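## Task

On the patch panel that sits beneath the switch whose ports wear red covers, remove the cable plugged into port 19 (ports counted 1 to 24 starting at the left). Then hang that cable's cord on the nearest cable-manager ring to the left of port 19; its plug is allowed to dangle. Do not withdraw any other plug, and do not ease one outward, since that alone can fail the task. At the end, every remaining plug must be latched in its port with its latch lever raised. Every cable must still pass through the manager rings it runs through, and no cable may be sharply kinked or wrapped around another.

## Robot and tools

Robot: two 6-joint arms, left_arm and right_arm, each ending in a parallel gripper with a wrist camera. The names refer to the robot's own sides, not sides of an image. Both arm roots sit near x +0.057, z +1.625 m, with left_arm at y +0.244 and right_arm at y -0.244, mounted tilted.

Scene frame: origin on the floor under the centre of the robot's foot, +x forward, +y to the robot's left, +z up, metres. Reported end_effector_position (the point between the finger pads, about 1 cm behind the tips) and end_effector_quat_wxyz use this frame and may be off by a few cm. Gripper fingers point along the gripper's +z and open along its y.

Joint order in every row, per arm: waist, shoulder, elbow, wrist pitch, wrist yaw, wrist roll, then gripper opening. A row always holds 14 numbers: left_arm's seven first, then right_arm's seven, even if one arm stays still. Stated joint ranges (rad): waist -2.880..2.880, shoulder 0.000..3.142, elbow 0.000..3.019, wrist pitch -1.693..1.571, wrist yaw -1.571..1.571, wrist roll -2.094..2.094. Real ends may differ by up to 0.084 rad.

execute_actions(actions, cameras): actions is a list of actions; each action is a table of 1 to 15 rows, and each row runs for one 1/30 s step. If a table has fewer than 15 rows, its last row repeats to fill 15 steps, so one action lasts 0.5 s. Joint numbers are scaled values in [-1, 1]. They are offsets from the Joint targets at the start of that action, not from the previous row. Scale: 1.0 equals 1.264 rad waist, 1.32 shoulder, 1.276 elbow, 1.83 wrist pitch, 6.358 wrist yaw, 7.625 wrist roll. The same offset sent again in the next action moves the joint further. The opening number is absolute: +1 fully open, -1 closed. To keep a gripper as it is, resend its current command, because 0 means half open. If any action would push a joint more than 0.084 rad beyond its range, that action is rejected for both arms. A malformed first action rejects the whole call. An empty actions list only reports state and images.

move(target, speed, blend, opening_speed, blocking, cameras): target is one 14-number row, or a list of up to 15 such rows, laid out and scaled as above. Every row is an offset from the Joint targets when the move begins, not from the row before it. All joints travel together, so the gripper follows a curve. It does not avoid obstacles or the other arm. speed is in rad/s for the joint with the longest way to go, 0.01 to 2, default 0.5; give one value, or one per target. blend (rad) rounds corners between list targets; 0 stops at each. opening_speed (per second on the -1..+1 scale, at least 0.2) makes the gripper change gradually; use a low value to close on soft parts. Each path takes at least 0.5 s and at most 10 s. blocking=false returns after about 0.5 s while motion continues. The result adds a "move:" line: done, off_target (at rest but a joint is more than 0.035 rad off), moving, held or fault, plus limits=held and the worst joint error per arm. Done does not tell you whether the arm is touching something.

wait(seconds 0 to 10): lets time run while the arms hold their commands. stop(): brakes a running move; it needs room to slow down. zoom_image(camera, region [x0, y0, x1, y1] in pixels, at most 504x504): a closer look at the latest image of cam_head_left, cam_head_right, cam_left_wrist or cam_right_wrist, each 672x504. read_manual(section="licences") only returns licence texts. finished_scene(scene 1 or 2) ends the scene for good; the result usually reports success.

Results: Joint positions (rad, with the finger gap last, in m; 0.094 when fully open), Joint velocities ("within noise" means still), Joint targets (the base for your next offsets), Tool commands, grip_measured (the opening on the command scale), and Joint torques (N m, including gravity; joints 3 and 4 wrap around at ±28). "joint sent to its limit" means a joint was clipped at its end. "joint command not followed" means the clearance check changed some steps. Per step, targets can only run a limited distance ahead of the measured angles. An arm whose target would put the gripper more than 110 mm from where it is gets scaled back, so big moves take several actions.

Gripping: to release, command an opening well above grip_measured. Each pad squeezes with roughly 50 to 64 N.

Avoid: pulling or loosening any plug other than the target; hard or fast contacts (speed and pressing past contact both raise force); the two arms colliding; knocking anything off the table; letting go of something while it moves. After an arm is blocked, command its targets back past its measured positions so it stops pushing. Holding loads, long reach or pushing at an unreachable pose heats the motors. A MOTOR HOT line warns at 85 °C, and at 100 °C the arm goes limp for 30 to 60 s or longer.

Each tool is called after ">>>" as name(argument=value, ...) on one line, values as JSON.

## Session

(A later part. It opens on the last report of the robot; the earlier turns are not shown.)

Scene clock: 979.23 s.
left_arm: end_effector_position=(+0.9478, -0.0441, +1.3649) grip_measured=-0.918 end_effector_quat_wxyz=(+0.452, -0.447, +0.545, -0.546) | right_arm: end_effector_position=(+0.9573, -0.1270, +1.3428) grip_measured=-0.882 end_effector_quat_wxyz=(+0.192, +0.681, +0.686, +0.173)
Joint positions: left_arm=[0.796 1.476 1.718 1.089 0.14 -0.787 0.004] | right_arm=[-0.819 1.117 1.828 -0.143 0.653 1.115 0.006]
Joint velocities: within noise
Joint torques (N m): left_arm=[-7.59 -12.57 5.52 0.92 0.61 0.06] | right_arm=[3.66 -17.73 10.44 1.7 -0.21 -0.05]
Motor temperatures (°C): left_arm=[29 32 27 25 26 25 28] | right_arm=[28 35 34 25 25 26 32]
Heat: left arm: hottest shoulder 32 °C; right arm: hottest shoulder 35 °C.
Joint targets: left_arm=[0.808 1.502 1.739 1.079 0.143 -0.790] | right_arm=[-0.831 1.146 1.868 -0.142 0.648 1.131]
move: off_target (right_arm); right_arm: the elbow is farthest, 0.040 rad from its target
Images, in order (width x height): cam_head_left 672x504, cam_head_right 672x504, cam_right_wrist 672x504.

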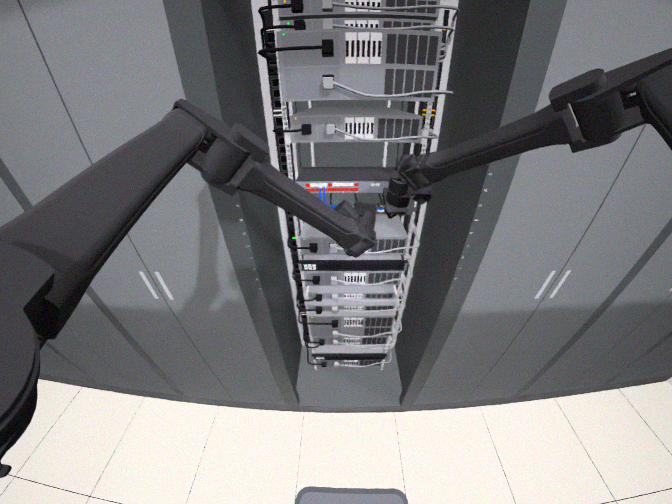

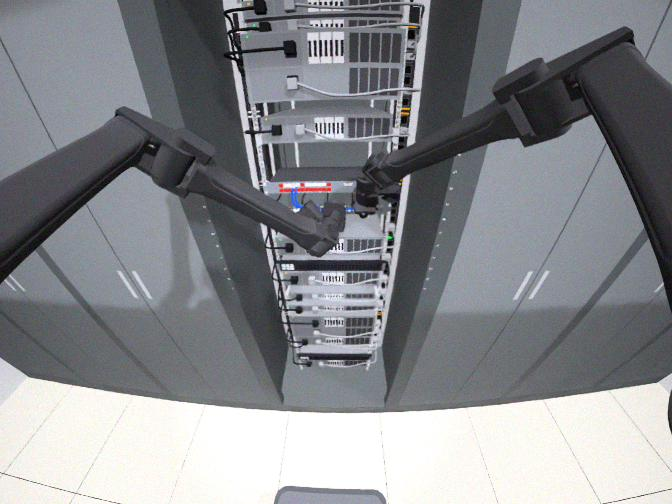

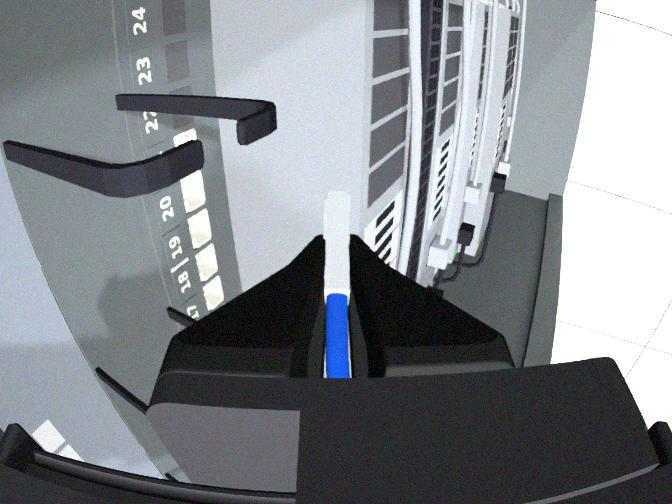

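>>> move(target=[-0.0277,0.0053,0.0572,-0.035,0,0,-1,0,0.0386,0.0933,-0.041,0,0,-1], speed=0.07, cameras=["cam_left_wrist","cam_right_wrist","cam_head_left","cam_head_right"])

>>> zoom_image(camera="cam_head_left", region=[350, 180, 410, 230])

>>> zoom_image(camera="cam_head_right", region=[320, 180, 380, 230])

Scene clock: 995.57 s.
left_arm: end_effector_position=(+0.9633, -0.0465, +1.3622) grip_measured=-0.918 end_effector_quat_wxyz=(+0.445, -0.448, +0.550, -0.546) | right_arm: end_effector_position=(+0.9819, -0.1305, +1.3459) grip_measured=-0.882 end_effector_quat_wxyz=(+0.193, +0.681, +0.684, +0.173)
Joint positions: left_arm=[0.796 1.491 1.778 1.026 0.139 -0.787 0.004] | right_arm=[-0.82 1.162 1.944 -0.209 0.653 1.115 0.006]
Joint velocities: within noise
Joint torques (N m): left_arm=[-10.23 -13.8 6.87 0.88 0.64 0.06] | right_arm=[3.78 -17.85 11.14 1.43 -0.21 -0.06]
Motor temperatures (°C): left_arm=[29 32 27 25 26 25 28] | right_arm=[28 35 33 25 25 26 32]
Heat: left arm: hottest shoulder 32 °C; right arm: hottest shoulder 35 °C.
Joint targets: left_arm=[0.773 1.508 1.812 1.015 0.143 -0.790] | right_arm=[-0.831 1.197 1.987 -0.217 0.648 1.131]
move: off_target (right_arm); right_arm: the elbow is farthest, 0.043 rad from its target

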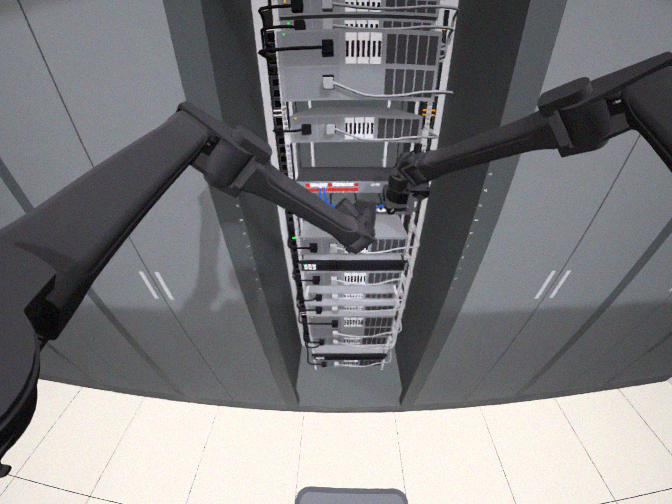

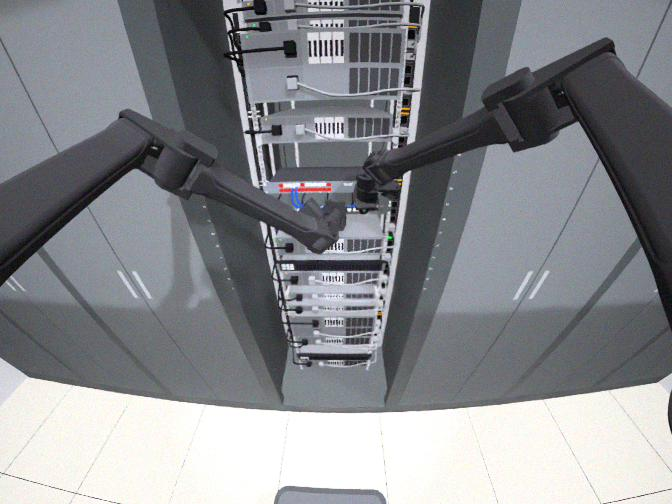

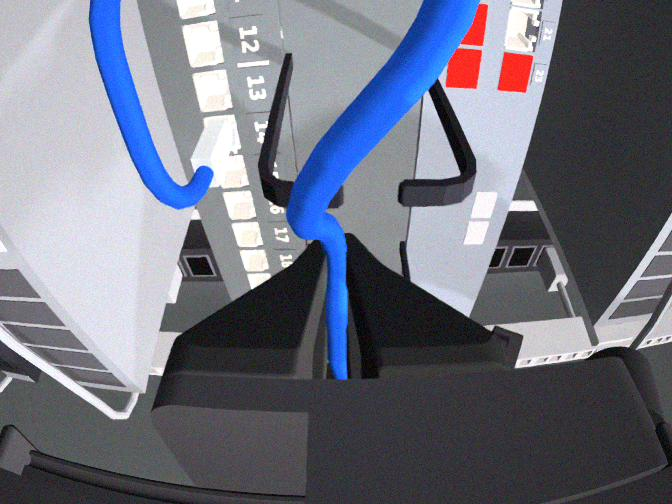

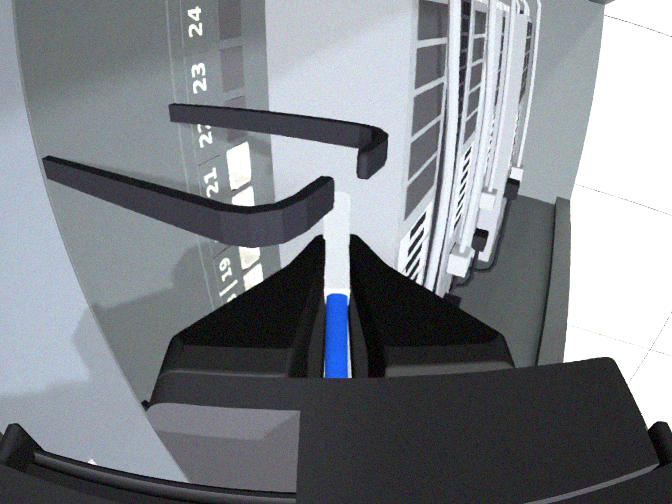

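Scaled by 8.400 from the camera's 672x504 image, which has a finer 960x720 frame.

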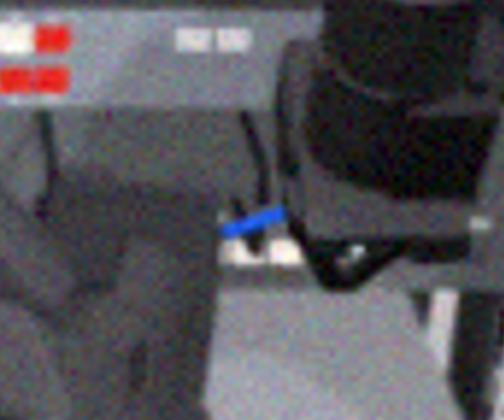

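Scaled by 8.400 from the camera's 672x504 image, which has a finer 960x720 frame.

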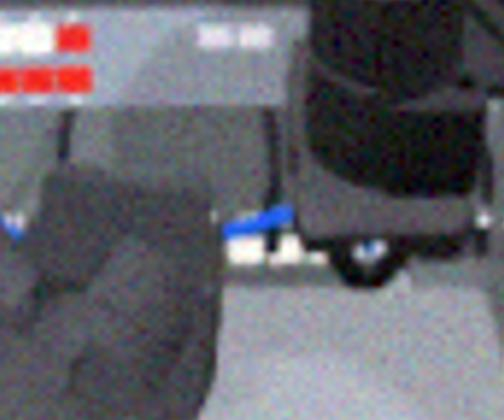

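>>> move(target=[-0.0095,0.0015,0.0471,-0.03,0,0,-1,-0.0059,0.0522,0.094,-0.0279,0,0,-1], speed=0.07, cameras=["cam_left_wrist","cam_right_wrist","cam_head_left","cam_head_right"])

>>> zoom_image(camera="cam_head_left", region=[350, 180, 410, 230])

>>> zoom_image(camera="cam_head_right", region=[320, 180, 380, 230])

Scene clock: 1011.83 s.
left_arm: end_effector_position=(+0.9792, -0.0473, +1.3661) grip_measured=-0.918 end_effector_quat_wxyz=(+0.440, -0.450, +0.551, -0.547) | right_arm: end_effector_position=(+1.0040, -0.1311, +1.3411) grip_measured=-0.882 end_effector_quat_wxyz=(+0.199, +0.682, +0.682, +0.171)
Joint positions: left_arm=[0.788 1.499 1.831 0.97 0.137 -0.787 0.004] | right_arm=[-0.829 1.225 2.066 -0.26 0.654 1.115 0.006]
Joint velocities: within noise
Joint torques (N m): left_arm=[-11.05 -14.51 7.54 0.87 0.78 0.08] | right_arm=[4.25 -17.9 11.29 1.37 -0.27 -0.06]
Motor temperatures (°C): left_arm=[29 32 27 25 26 25 28] | right_arm=[28 35 33 25 25 26 32]
Heat: left arm: hottest shoulder 32 °C; right arm: hottest shoulder 35 °C.
Joint targets: left_arm=[0.761 1.510 1.872 0.960 0.143 -0.790] | right_arm=[-0.838 1.266 2.107 -0.268 0.648 1.131]
move: off_target (left_arm, right_arm); left_arm: the elbow is farthest, 0.041 rad from its target; right_arm: the elbow is farthest, 0.041 rad from its target

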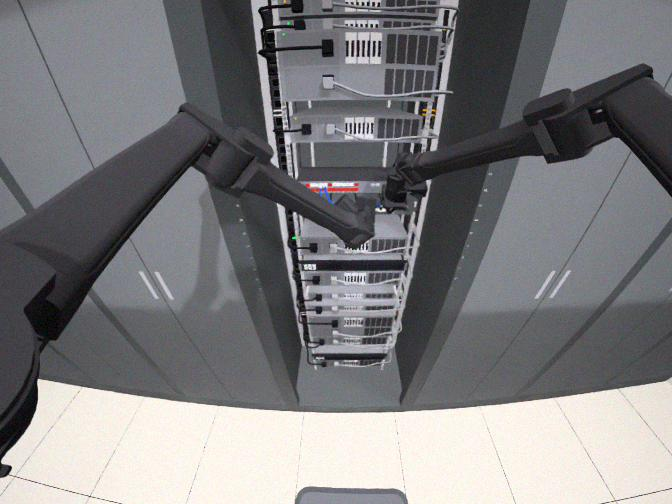

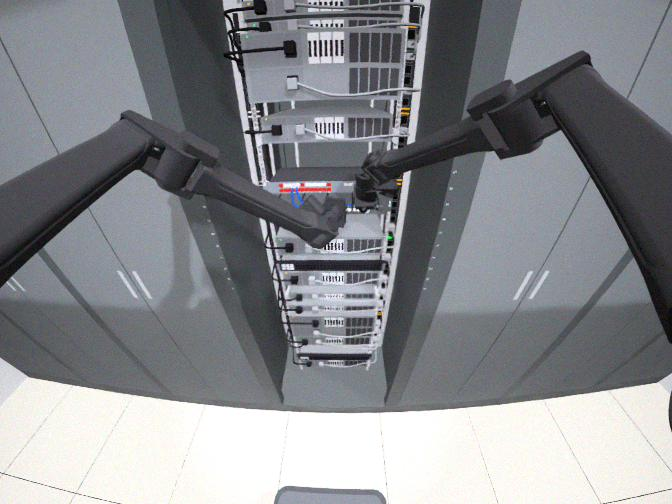

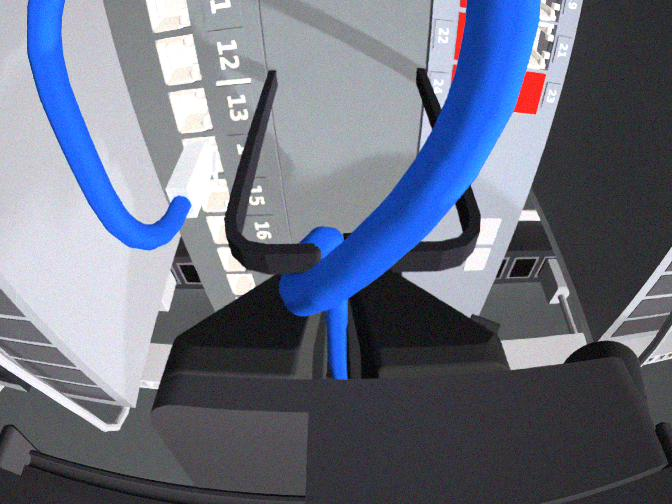

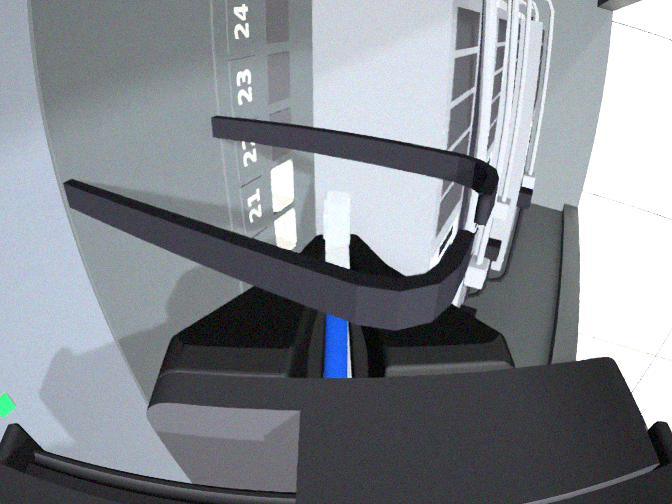

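Scaled by 8.400 from the camera's 672x504 image, which has a finer 960x720 frame.

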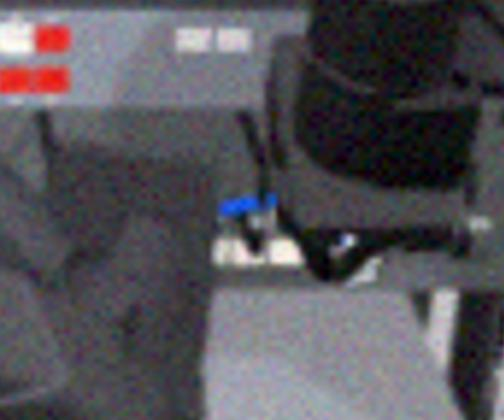

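Scaled by 8.400 from the camera's 672x504 image, which has a finer 960x720 frame.

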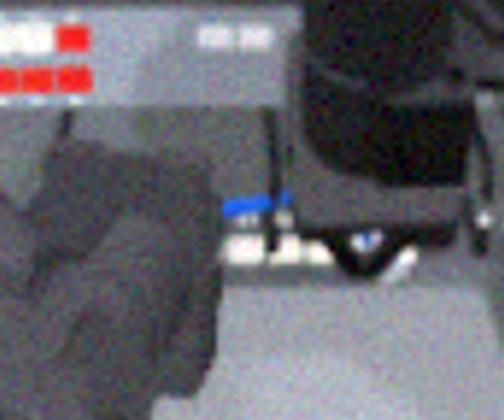

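>>> zoom_image(camera="cam_left_wrist", region=[220, 180, 480, 400])

Scaled by 1.938 from the camera's 672x504 image, which has a finer 960x720 frame.

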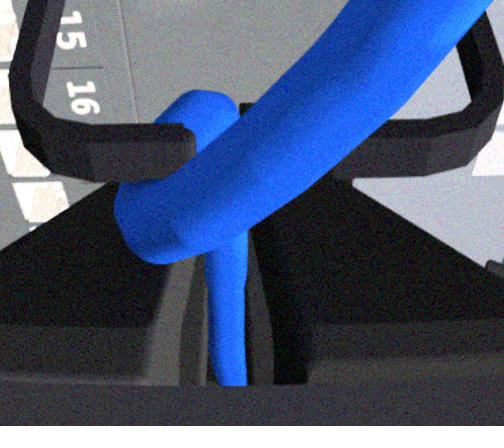

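>>> move(target=[0.0388,0.0114,0.0129,-0.0008,0,0,-1,-0.0055,0.014,0.0106,0.0027,0,0,-1], speed=0.07, cameras=["cam_left_wrist","cam_right_wrist","cam_head_left","cam_head_right"])

>>> zoom_image(camera="cam_head_left", region=[350, 180, 410, 230])

>>> zoom_image(camera="cam_head_right", region=[320, 180, 380, 230])

Scene clock: 1026.43 s.
left_arm: end_effector_position=(+0.9813, -0.0480, +1.3622) grip_measured=-0.918 end_effector_quat_wxyz=(+0.443, -0.449, +0.551, -0.546) | right_arm: end_effector_position=(+1.0041, -0.1292, +1.3333) grip_measured=-0.882 end_effector_quat_wxyz=(+0.201, +0.681, +0.684, +0.166)
Joint positions: left_arm=[0.793 1.512 1.85 0.969 0.138 -0.787 0.004] | right_arm=[-0.838 1.243 2.08 -0.261 0.656 1.115 0.006]
Joint velocities: within noise
Joint torques (N m): left_arm=[-7.06 -13.86 7.46 0.81 0.68 0.06] | right_arm=[4.84 -18.2 11.25 1.59 -0.31 -0.04]
Motor temperatures (°C): left_arm=[29 32 28 25 26 25 28] | right_arm=[28 34 35 25 25 26 32]
Heat: left arm: hottest shoulder 32 °C; right arm: hottest elbow 35 °C.
Joint targets: left_arm=[0.810 1.526 1.888 0.958 0.143 -0.790] | right_arm=[-0.845 1.284 2.121 -0.263 0.648 1.131]
move: off_target (left_arm, right_arm); left_arm: the elbow is farthest, 0.038 rad from its target; right_arm: the shoulder is farthest, 0.041 rad from its target

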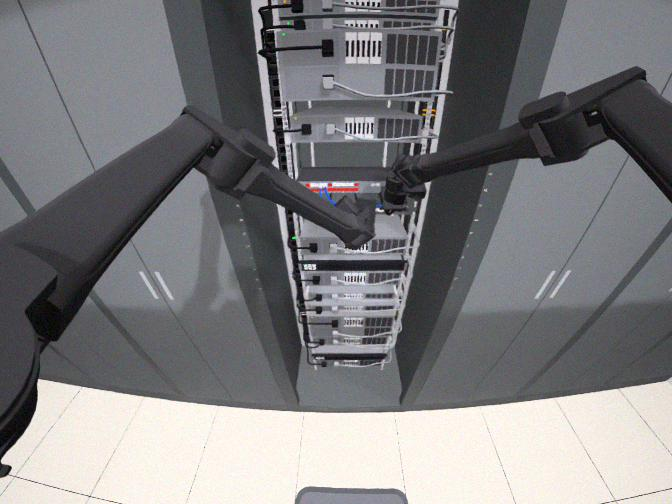

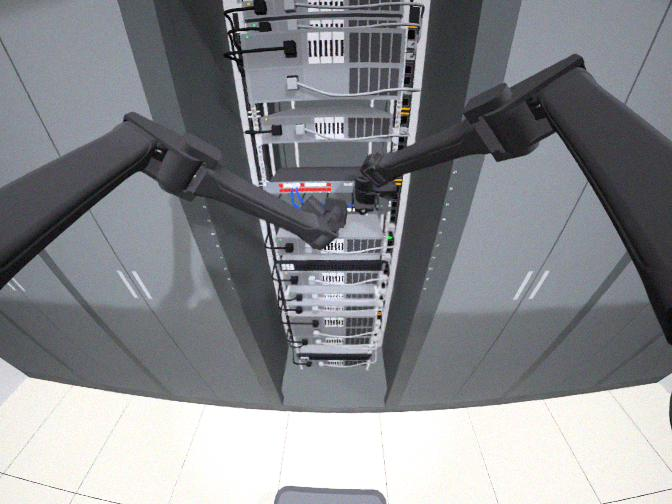

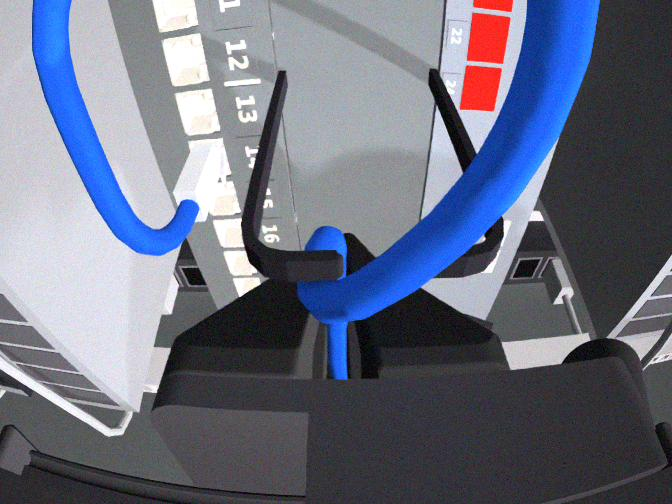

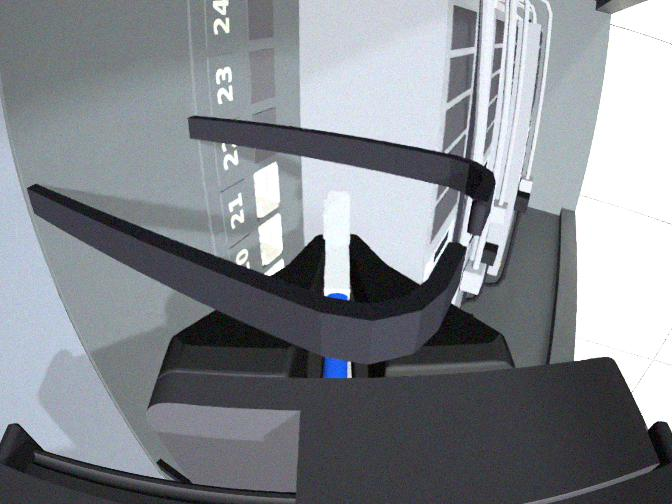

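Scaled by 8.400 from the camera's 672x504 image, which has a finer 960x720 frame.

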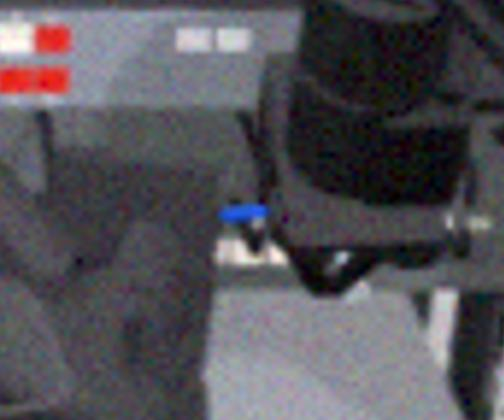

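Scaled by 8.400 from the camera's 672x504 image, which has a finer 960x720 frame.

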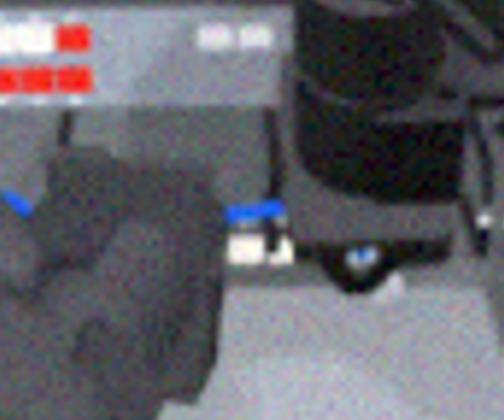

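>>> move(target=[0.0047,0.0066,0.0063,0,0,0,-1,-0.004,0.0105,0.0079,0.002,0,0,-1], speed=0.07, cameras=["cam_left_wrist","cam_right_wrist","cam_head_left","cam_head_right"])

>>> zoom_image(camera="cam_head_left", region=[350, 180, 410, 230])

>>> zoom_image(camera="cam_head_right", region=[320, 180, 380, 230])

Scene clock: 1034.57 s.
left_arm: end_effector_position=(+0.9822, -0.0481, +1.3597) grip_measured=-0.918 end_effector_quat_wxyz=(+0.444, -0.448, +0.552, -0.546) | right_arm: end_effector_position=(+1.0061, -0.1296, +1.3308) grip_measured=-0.882 end_effector_quat_wxyz=(+0.203, +0.681, +0.684, +0.164)
Joint positions: left_arm=[0.797 1.519 1.86 0.968 0.139 -0.787 0.004] | right_arm=[-0.843 1.252 2.092 -0.261 0.656 1.115 0.006]
Joint velocities: within noise
Joint torques (N m): left_arm=[-6.77 -14.1 7.36 0.87 0.67 0.07] | right_arm=[4.78 -17.85 11.19 1.68 -0.32 -0.07]
Motor temperatures (°C): left_arm=[29 32 28 25 26 25 28] | right_arm=[28 35 34 25 25 26 32]
Heat: left arm: hottest shoulder 32 °C; right arm: hottest shoulder 35 °C.
Joint targets: left_arm=[0.816 1.534 1.896 0.958 0.143 -0.790] | right_arm=[-0.850 1.298 2.131 -0.260 0.648 1.131]
move: off_target (left_arm, right_arm); left_arm: the elbow is farthest, 0.036 rad from its target; right_arm: the shoulder is farthest, 0.046 rad from its target

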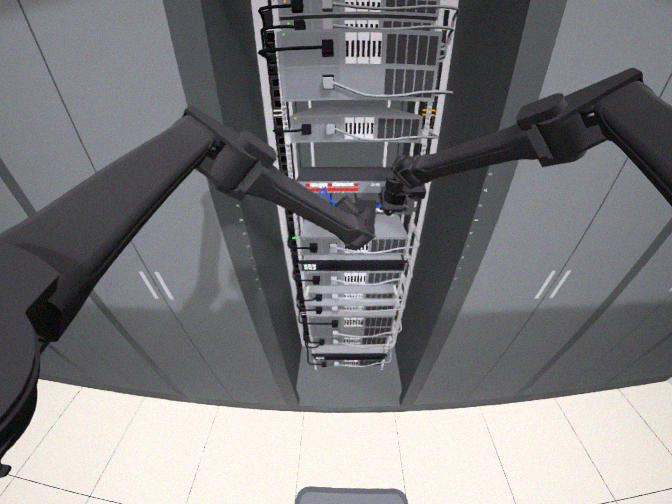

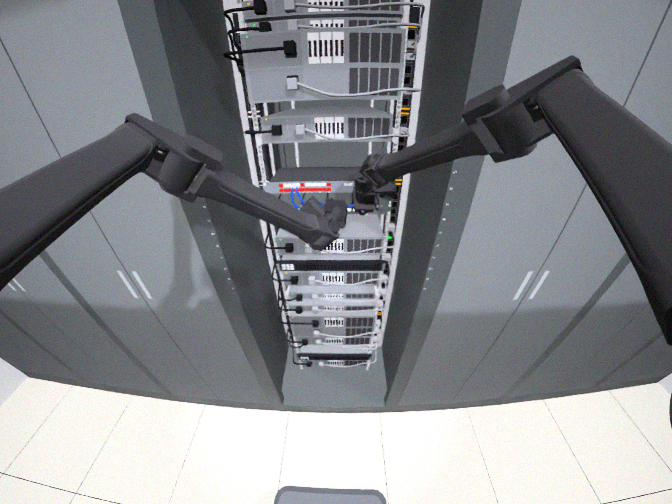

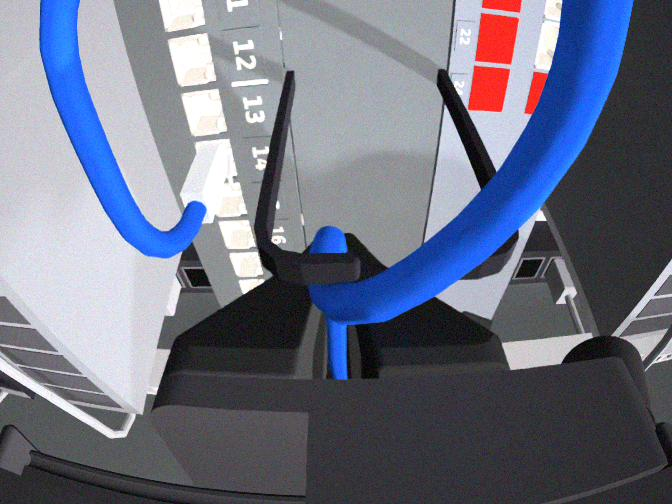

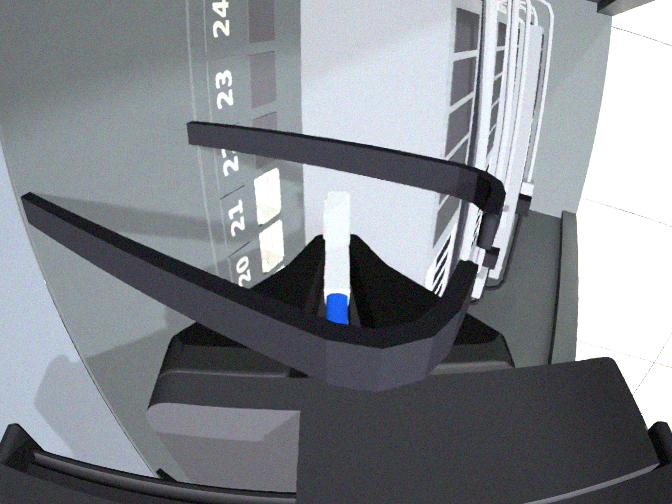

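Scaled by 8.400 from the camera's 672x504 image, which has a finer 960x720 frame.

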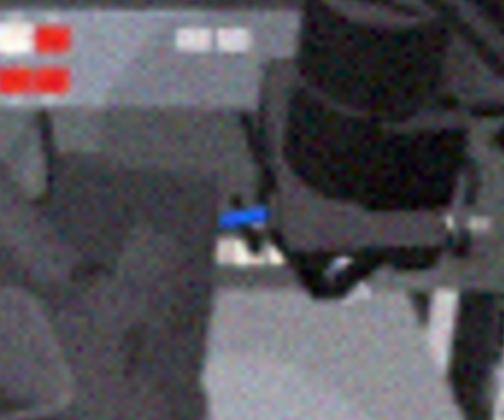

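Scaled by 8.400 from the camera's 672x504 image, which has a finer 960x720 frame.

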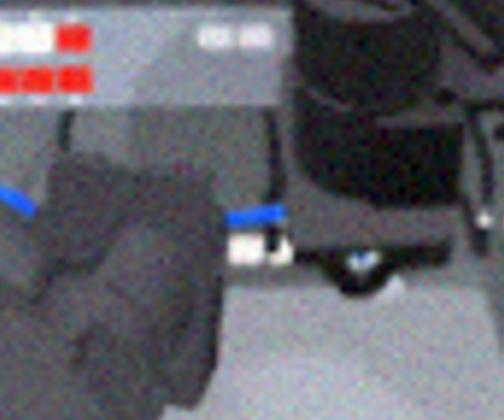

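>>> move(target=[0.0047,0.0066,0.0063,0,0,0,-1,0,0.0095,0.0065,0.0016,0,0,-1], speed=0.07, cameras=["cam_left_wrist","cam_right_wrist","cam_head_left","cam_head_right"])

>>> zoom_image(camera="cam_head_left", region=[350, 180, 410, 230])

>>> zoom_image(camera="cam_head_right", region=[320, 180, 380, 230])

Scene clock: 1054.07 s.
left_arm: end_effector_position=(+0.9830, -0.0484, +1.3573) grip_measured=-0.918 end_effector_quat_wxyz=(+0.446, -0.447, +0.552, -0.545) | right_arm: end_effector_position=(+1.0077, -0.1299, +1.3291) grip_measured=-0.882 end_effector_quat_wxyz=(+0.205, +0.682, +0.683, +0.163)
Joint positions: left_arm=[0.801 1.526 1.869 0.968 0.14 -0.787 0.004] | right_arm=[-0.846 1.259 2.102 -0.261 0.657 1.115 0.006]
Joint velocities: within noise
Joint torques (N m): left_arm=[-6.89 -14.21 7.38 1.01 0.6 0.02] | right_arm=[5.25 -17.55 10.99 1.8 -0.33 -0.05]
Motor temperatures (°C): left_arm=[29 32 28 25 26 25 28] | right_arm=[28 35 34 25 25 26 32]
Heat: left arm: hottest shoulder 32 °C; right arm: hottest shoulder 35 °C.
Joint targets: left_arm=[0.822 1.543 1.904 0.958 0.143 -0.790] | right_arm=[-0.850 1.311 2.139 -0.257 0.648 1.131]
move: off_target (right_arm); right_arm: the shoulder is farthest, 0.051 rad from its target

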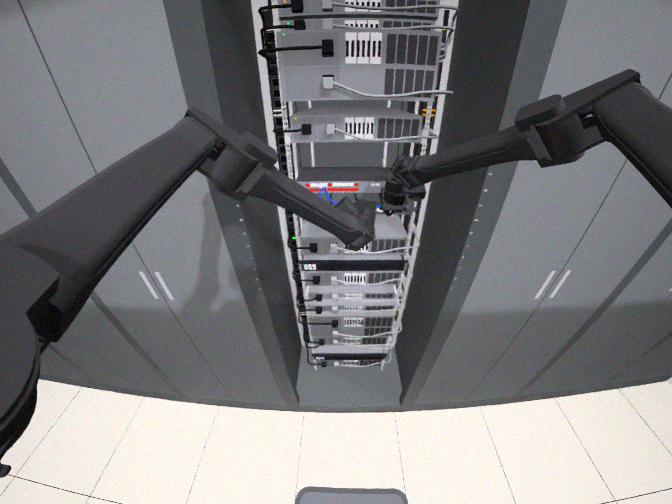

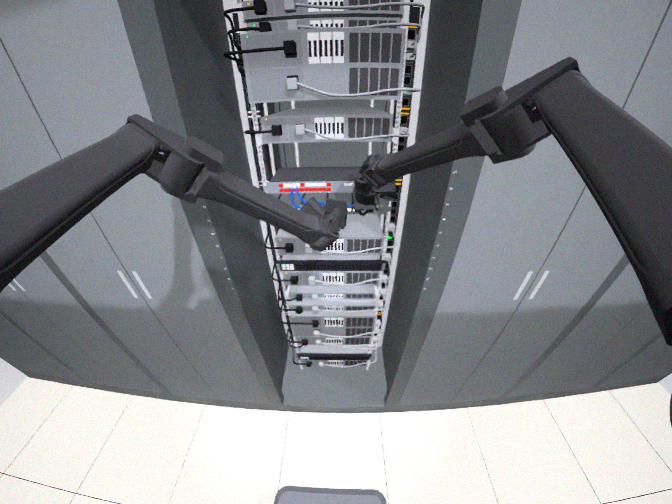

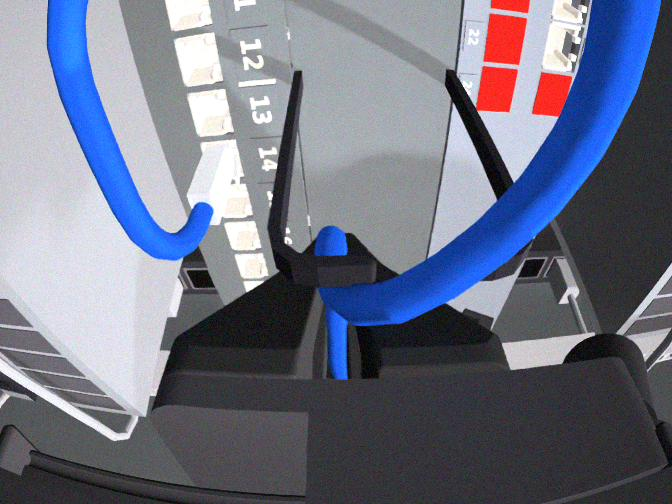

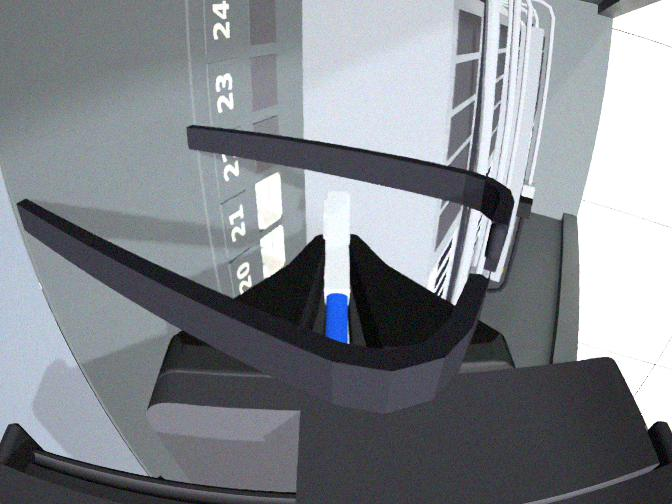

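Scaled by 8.400 from the camera's 672x504 image, which has a finer 960x720 frame.

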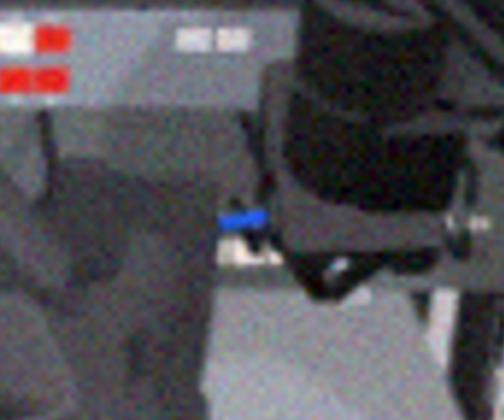

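Scaled by 8.400 from the camera's 672x504 image, which has a finer 960x720 frame.

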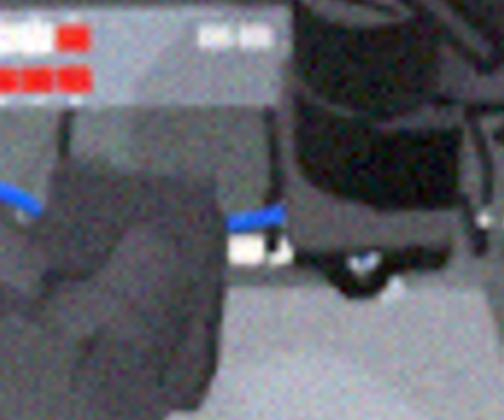

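>>> move(target=[0.0055,0.0075,0.0065,0,0,0,-1,0,-0.004,-0.002,0,0,0,-1], speed=0.07, cameras=["cam_left_wrist","cam_right_wrist","cam_head_left","cam_head_right"])

>>> zoom_image(camera="cam_head_left", region=[350, 180, 410, 230])

>>> zoom_image(camera="cam_head_right", region=[320, 180, 380, 230])

Scene clock: 1065.07 s.
left_arm: end_effector_position=(+0.9834, -0.0491, +1.3555) grip_measured=-0.918 end_effector_quat_wxyz=(+0.447, -0.446, +0.552, -0.545) | right_arm: end_effector_position=(+1.0077, -0.1299, +1.3290) grip_measured=-0.882 end_effector_quat_wxyz=(+0.205, +0.682, +0.683, +0.163)
Joint positions: left_arm=[0.803 1.532 1.877 0.968 0.142 -0.787 0.004] | right_arm=[-0.846 1.26 2.102 -0.261 0.657 1.115 0.006]
Joint velocities: within noise
Joint torques (N m): left_arm=[-6.42 -14.1 7.34 0.87 0.52 0.08] | right_arm=[5.13 -18.08 10.78 1.83 -0.35 -0.07]
Motor temperatures (°C): left_arm=[29 32 28 25 26 25 28] | right_arm=[28 35 34 25 26 26 32]
Heat: left arm: hottest shoulder 32 °C; right arm: hottest shoulder 35 °C.
Joint targets: left_arm=[0.829 1.553 1.913 0.958 0.143 -0.790] | right_arm=[-0.850 1.305 2.136 -0.257 0.648 1.131]
move: off_target (left_arm, right_arm); left_arm: the elbow is farthest, 0.036 rad from its target; right_arm: the shoulder is farthest, 0.046 rad from its target

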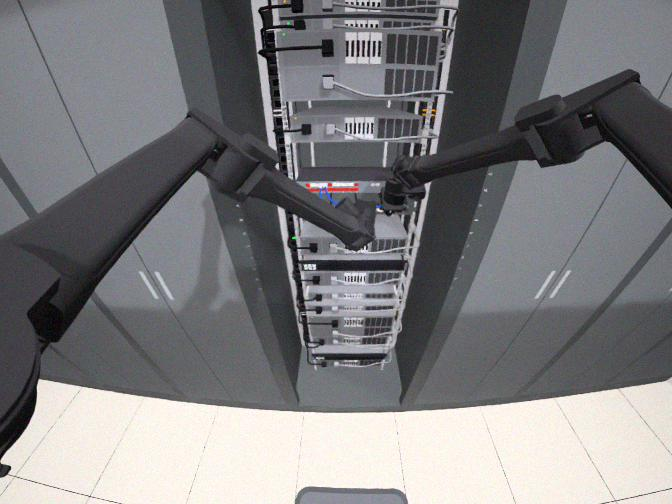

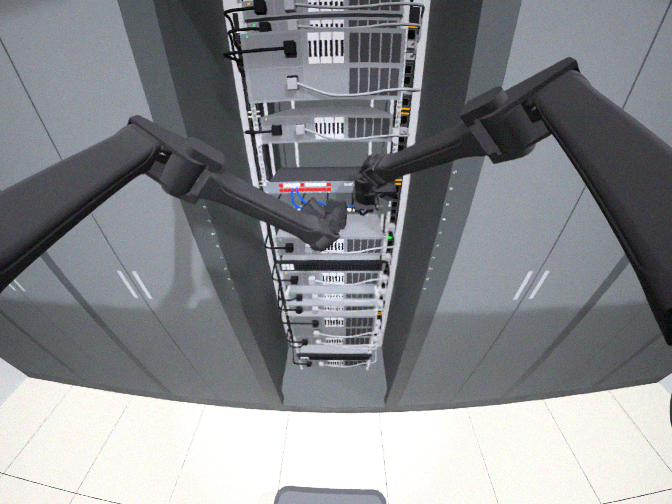

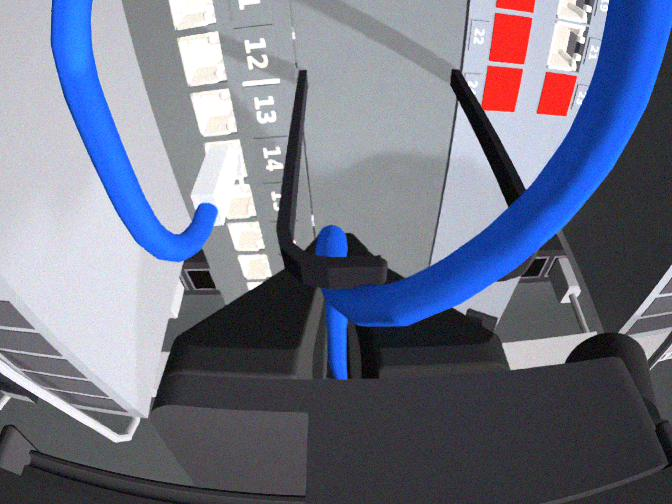

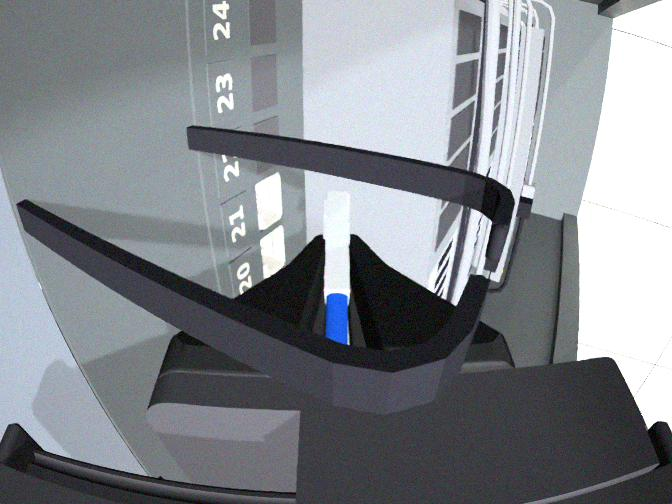

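Scaled by 8.400 from the camera's 672x504 image, which has a finer 960x720 frame.

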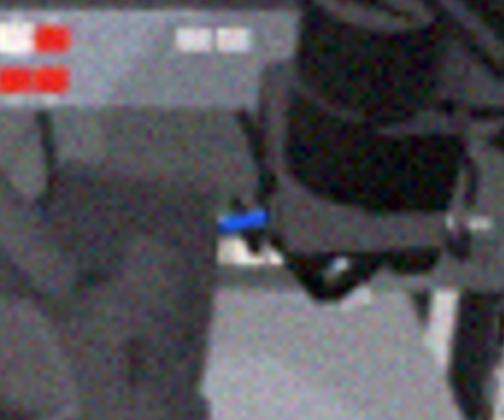

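Scaled by 8.400 from the camera's 672x504 image, which has a finer 960x720 frame.

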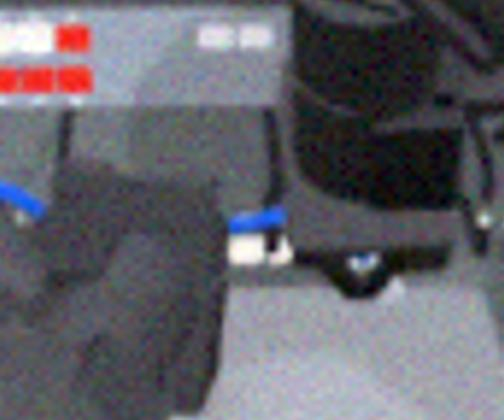

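>>> move(target=[0.0095,0.0118,0.0129,0,0,0,-1,0,0,0,0,0,0,-1], speed=0.07, cameras=["cam_left_wrist","cam_head_left","cam_head_right"])

>>> zoom_image(camera="cam_head_left", region=[350, 180, 410, 230])

>>> zoom_image(camera="cam_head_right", region=[320, 180, 380, 230])

Scene clock: 1077.03 s.
left_arm: end_effector_position=(+0.9841, -0.0500, +1.3503) grip_measured=-0.918 end_effector_quat_wxyz=(+0.449, -0.443, +0.553, -0.544) | right_arm: end_effector_position=(+1.0077, -0.1299, +1.3290) grip_measured=-0.882 end_effector_quat_wxyz=(+0.205, +0.682, +0.683, +0.163)
Joint positions: left_arm=[0.81 1.546 1.892 0.968 0.145 -0.787 0.004] | right_arm=[-0.846 1.26 2.102 -0.261 0.657 1.115 0.006]
Joint velocities: within noise
Joint torques (N m): left_arm=[-6.24 -13.39 7.3 0.91 0.39 0.07] | right_arm=[5.3 -18.02 10.71 1.8 -0.36 -0.06]
Motor temperatures (°C): left_arm=[29 32 28 25 26 25 28] | right_arm=[28 36 34 25 26 26 33]
Heat: left arm: hottest shoulder 32 °C; right arm: hottest shoulder 36 °C.
Joint targets: left_arm=[0.841 1.568 1.929 0.958 0.143 -0.790] | right_arm=[-0.850 1.305 2.136 -0.257 0.648 1.131]
move: off_target (left_arm, right_arm); left_arm: the elbow is farthest, 0.037 rad from its target; right_arm: the shoulder is farthest, 0.045 rad from its target
Images, in order (width x height): cam_head_left 672x504, cam_head_right 672x504, cam_left_wrist 672x504.

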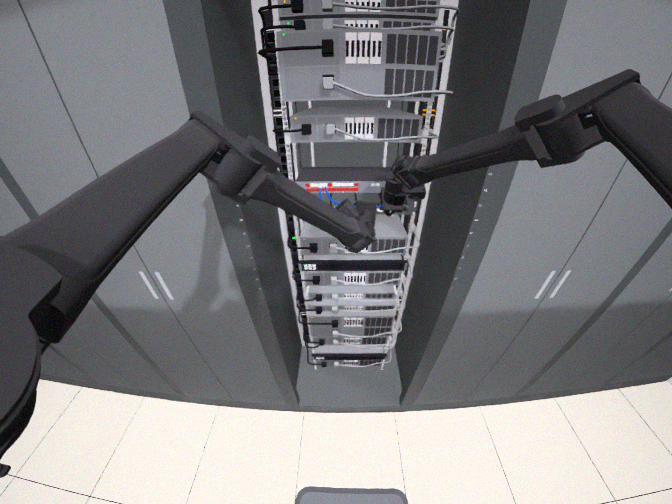

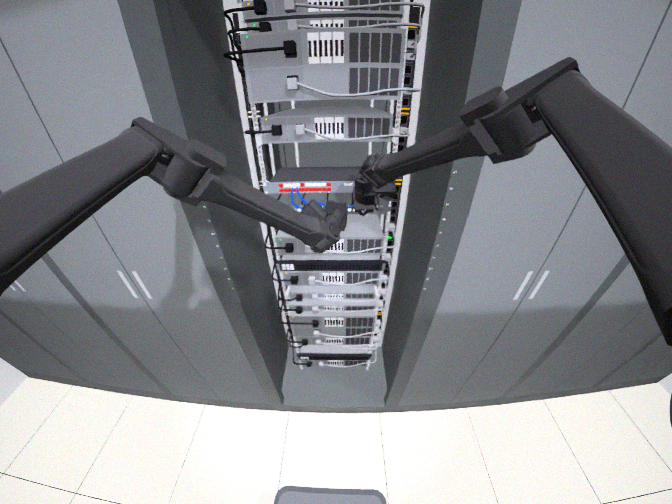

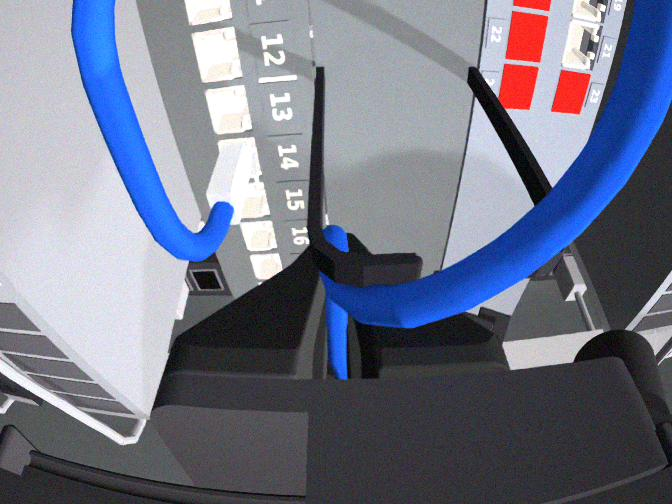

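Scaled by 8.400 from the camera's 672x504 image, which has a finer 960x720 frame.

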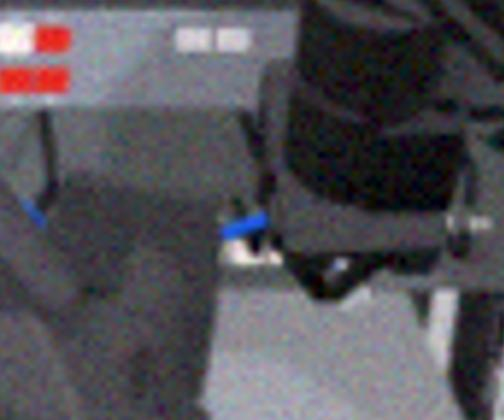

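Scaled by 8.400 from the camera's 672x504 image, which has a finer 960x720 frame.

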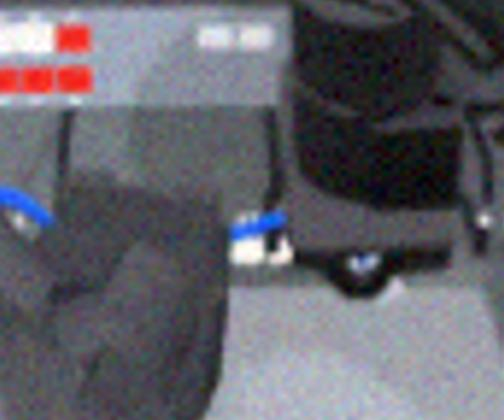

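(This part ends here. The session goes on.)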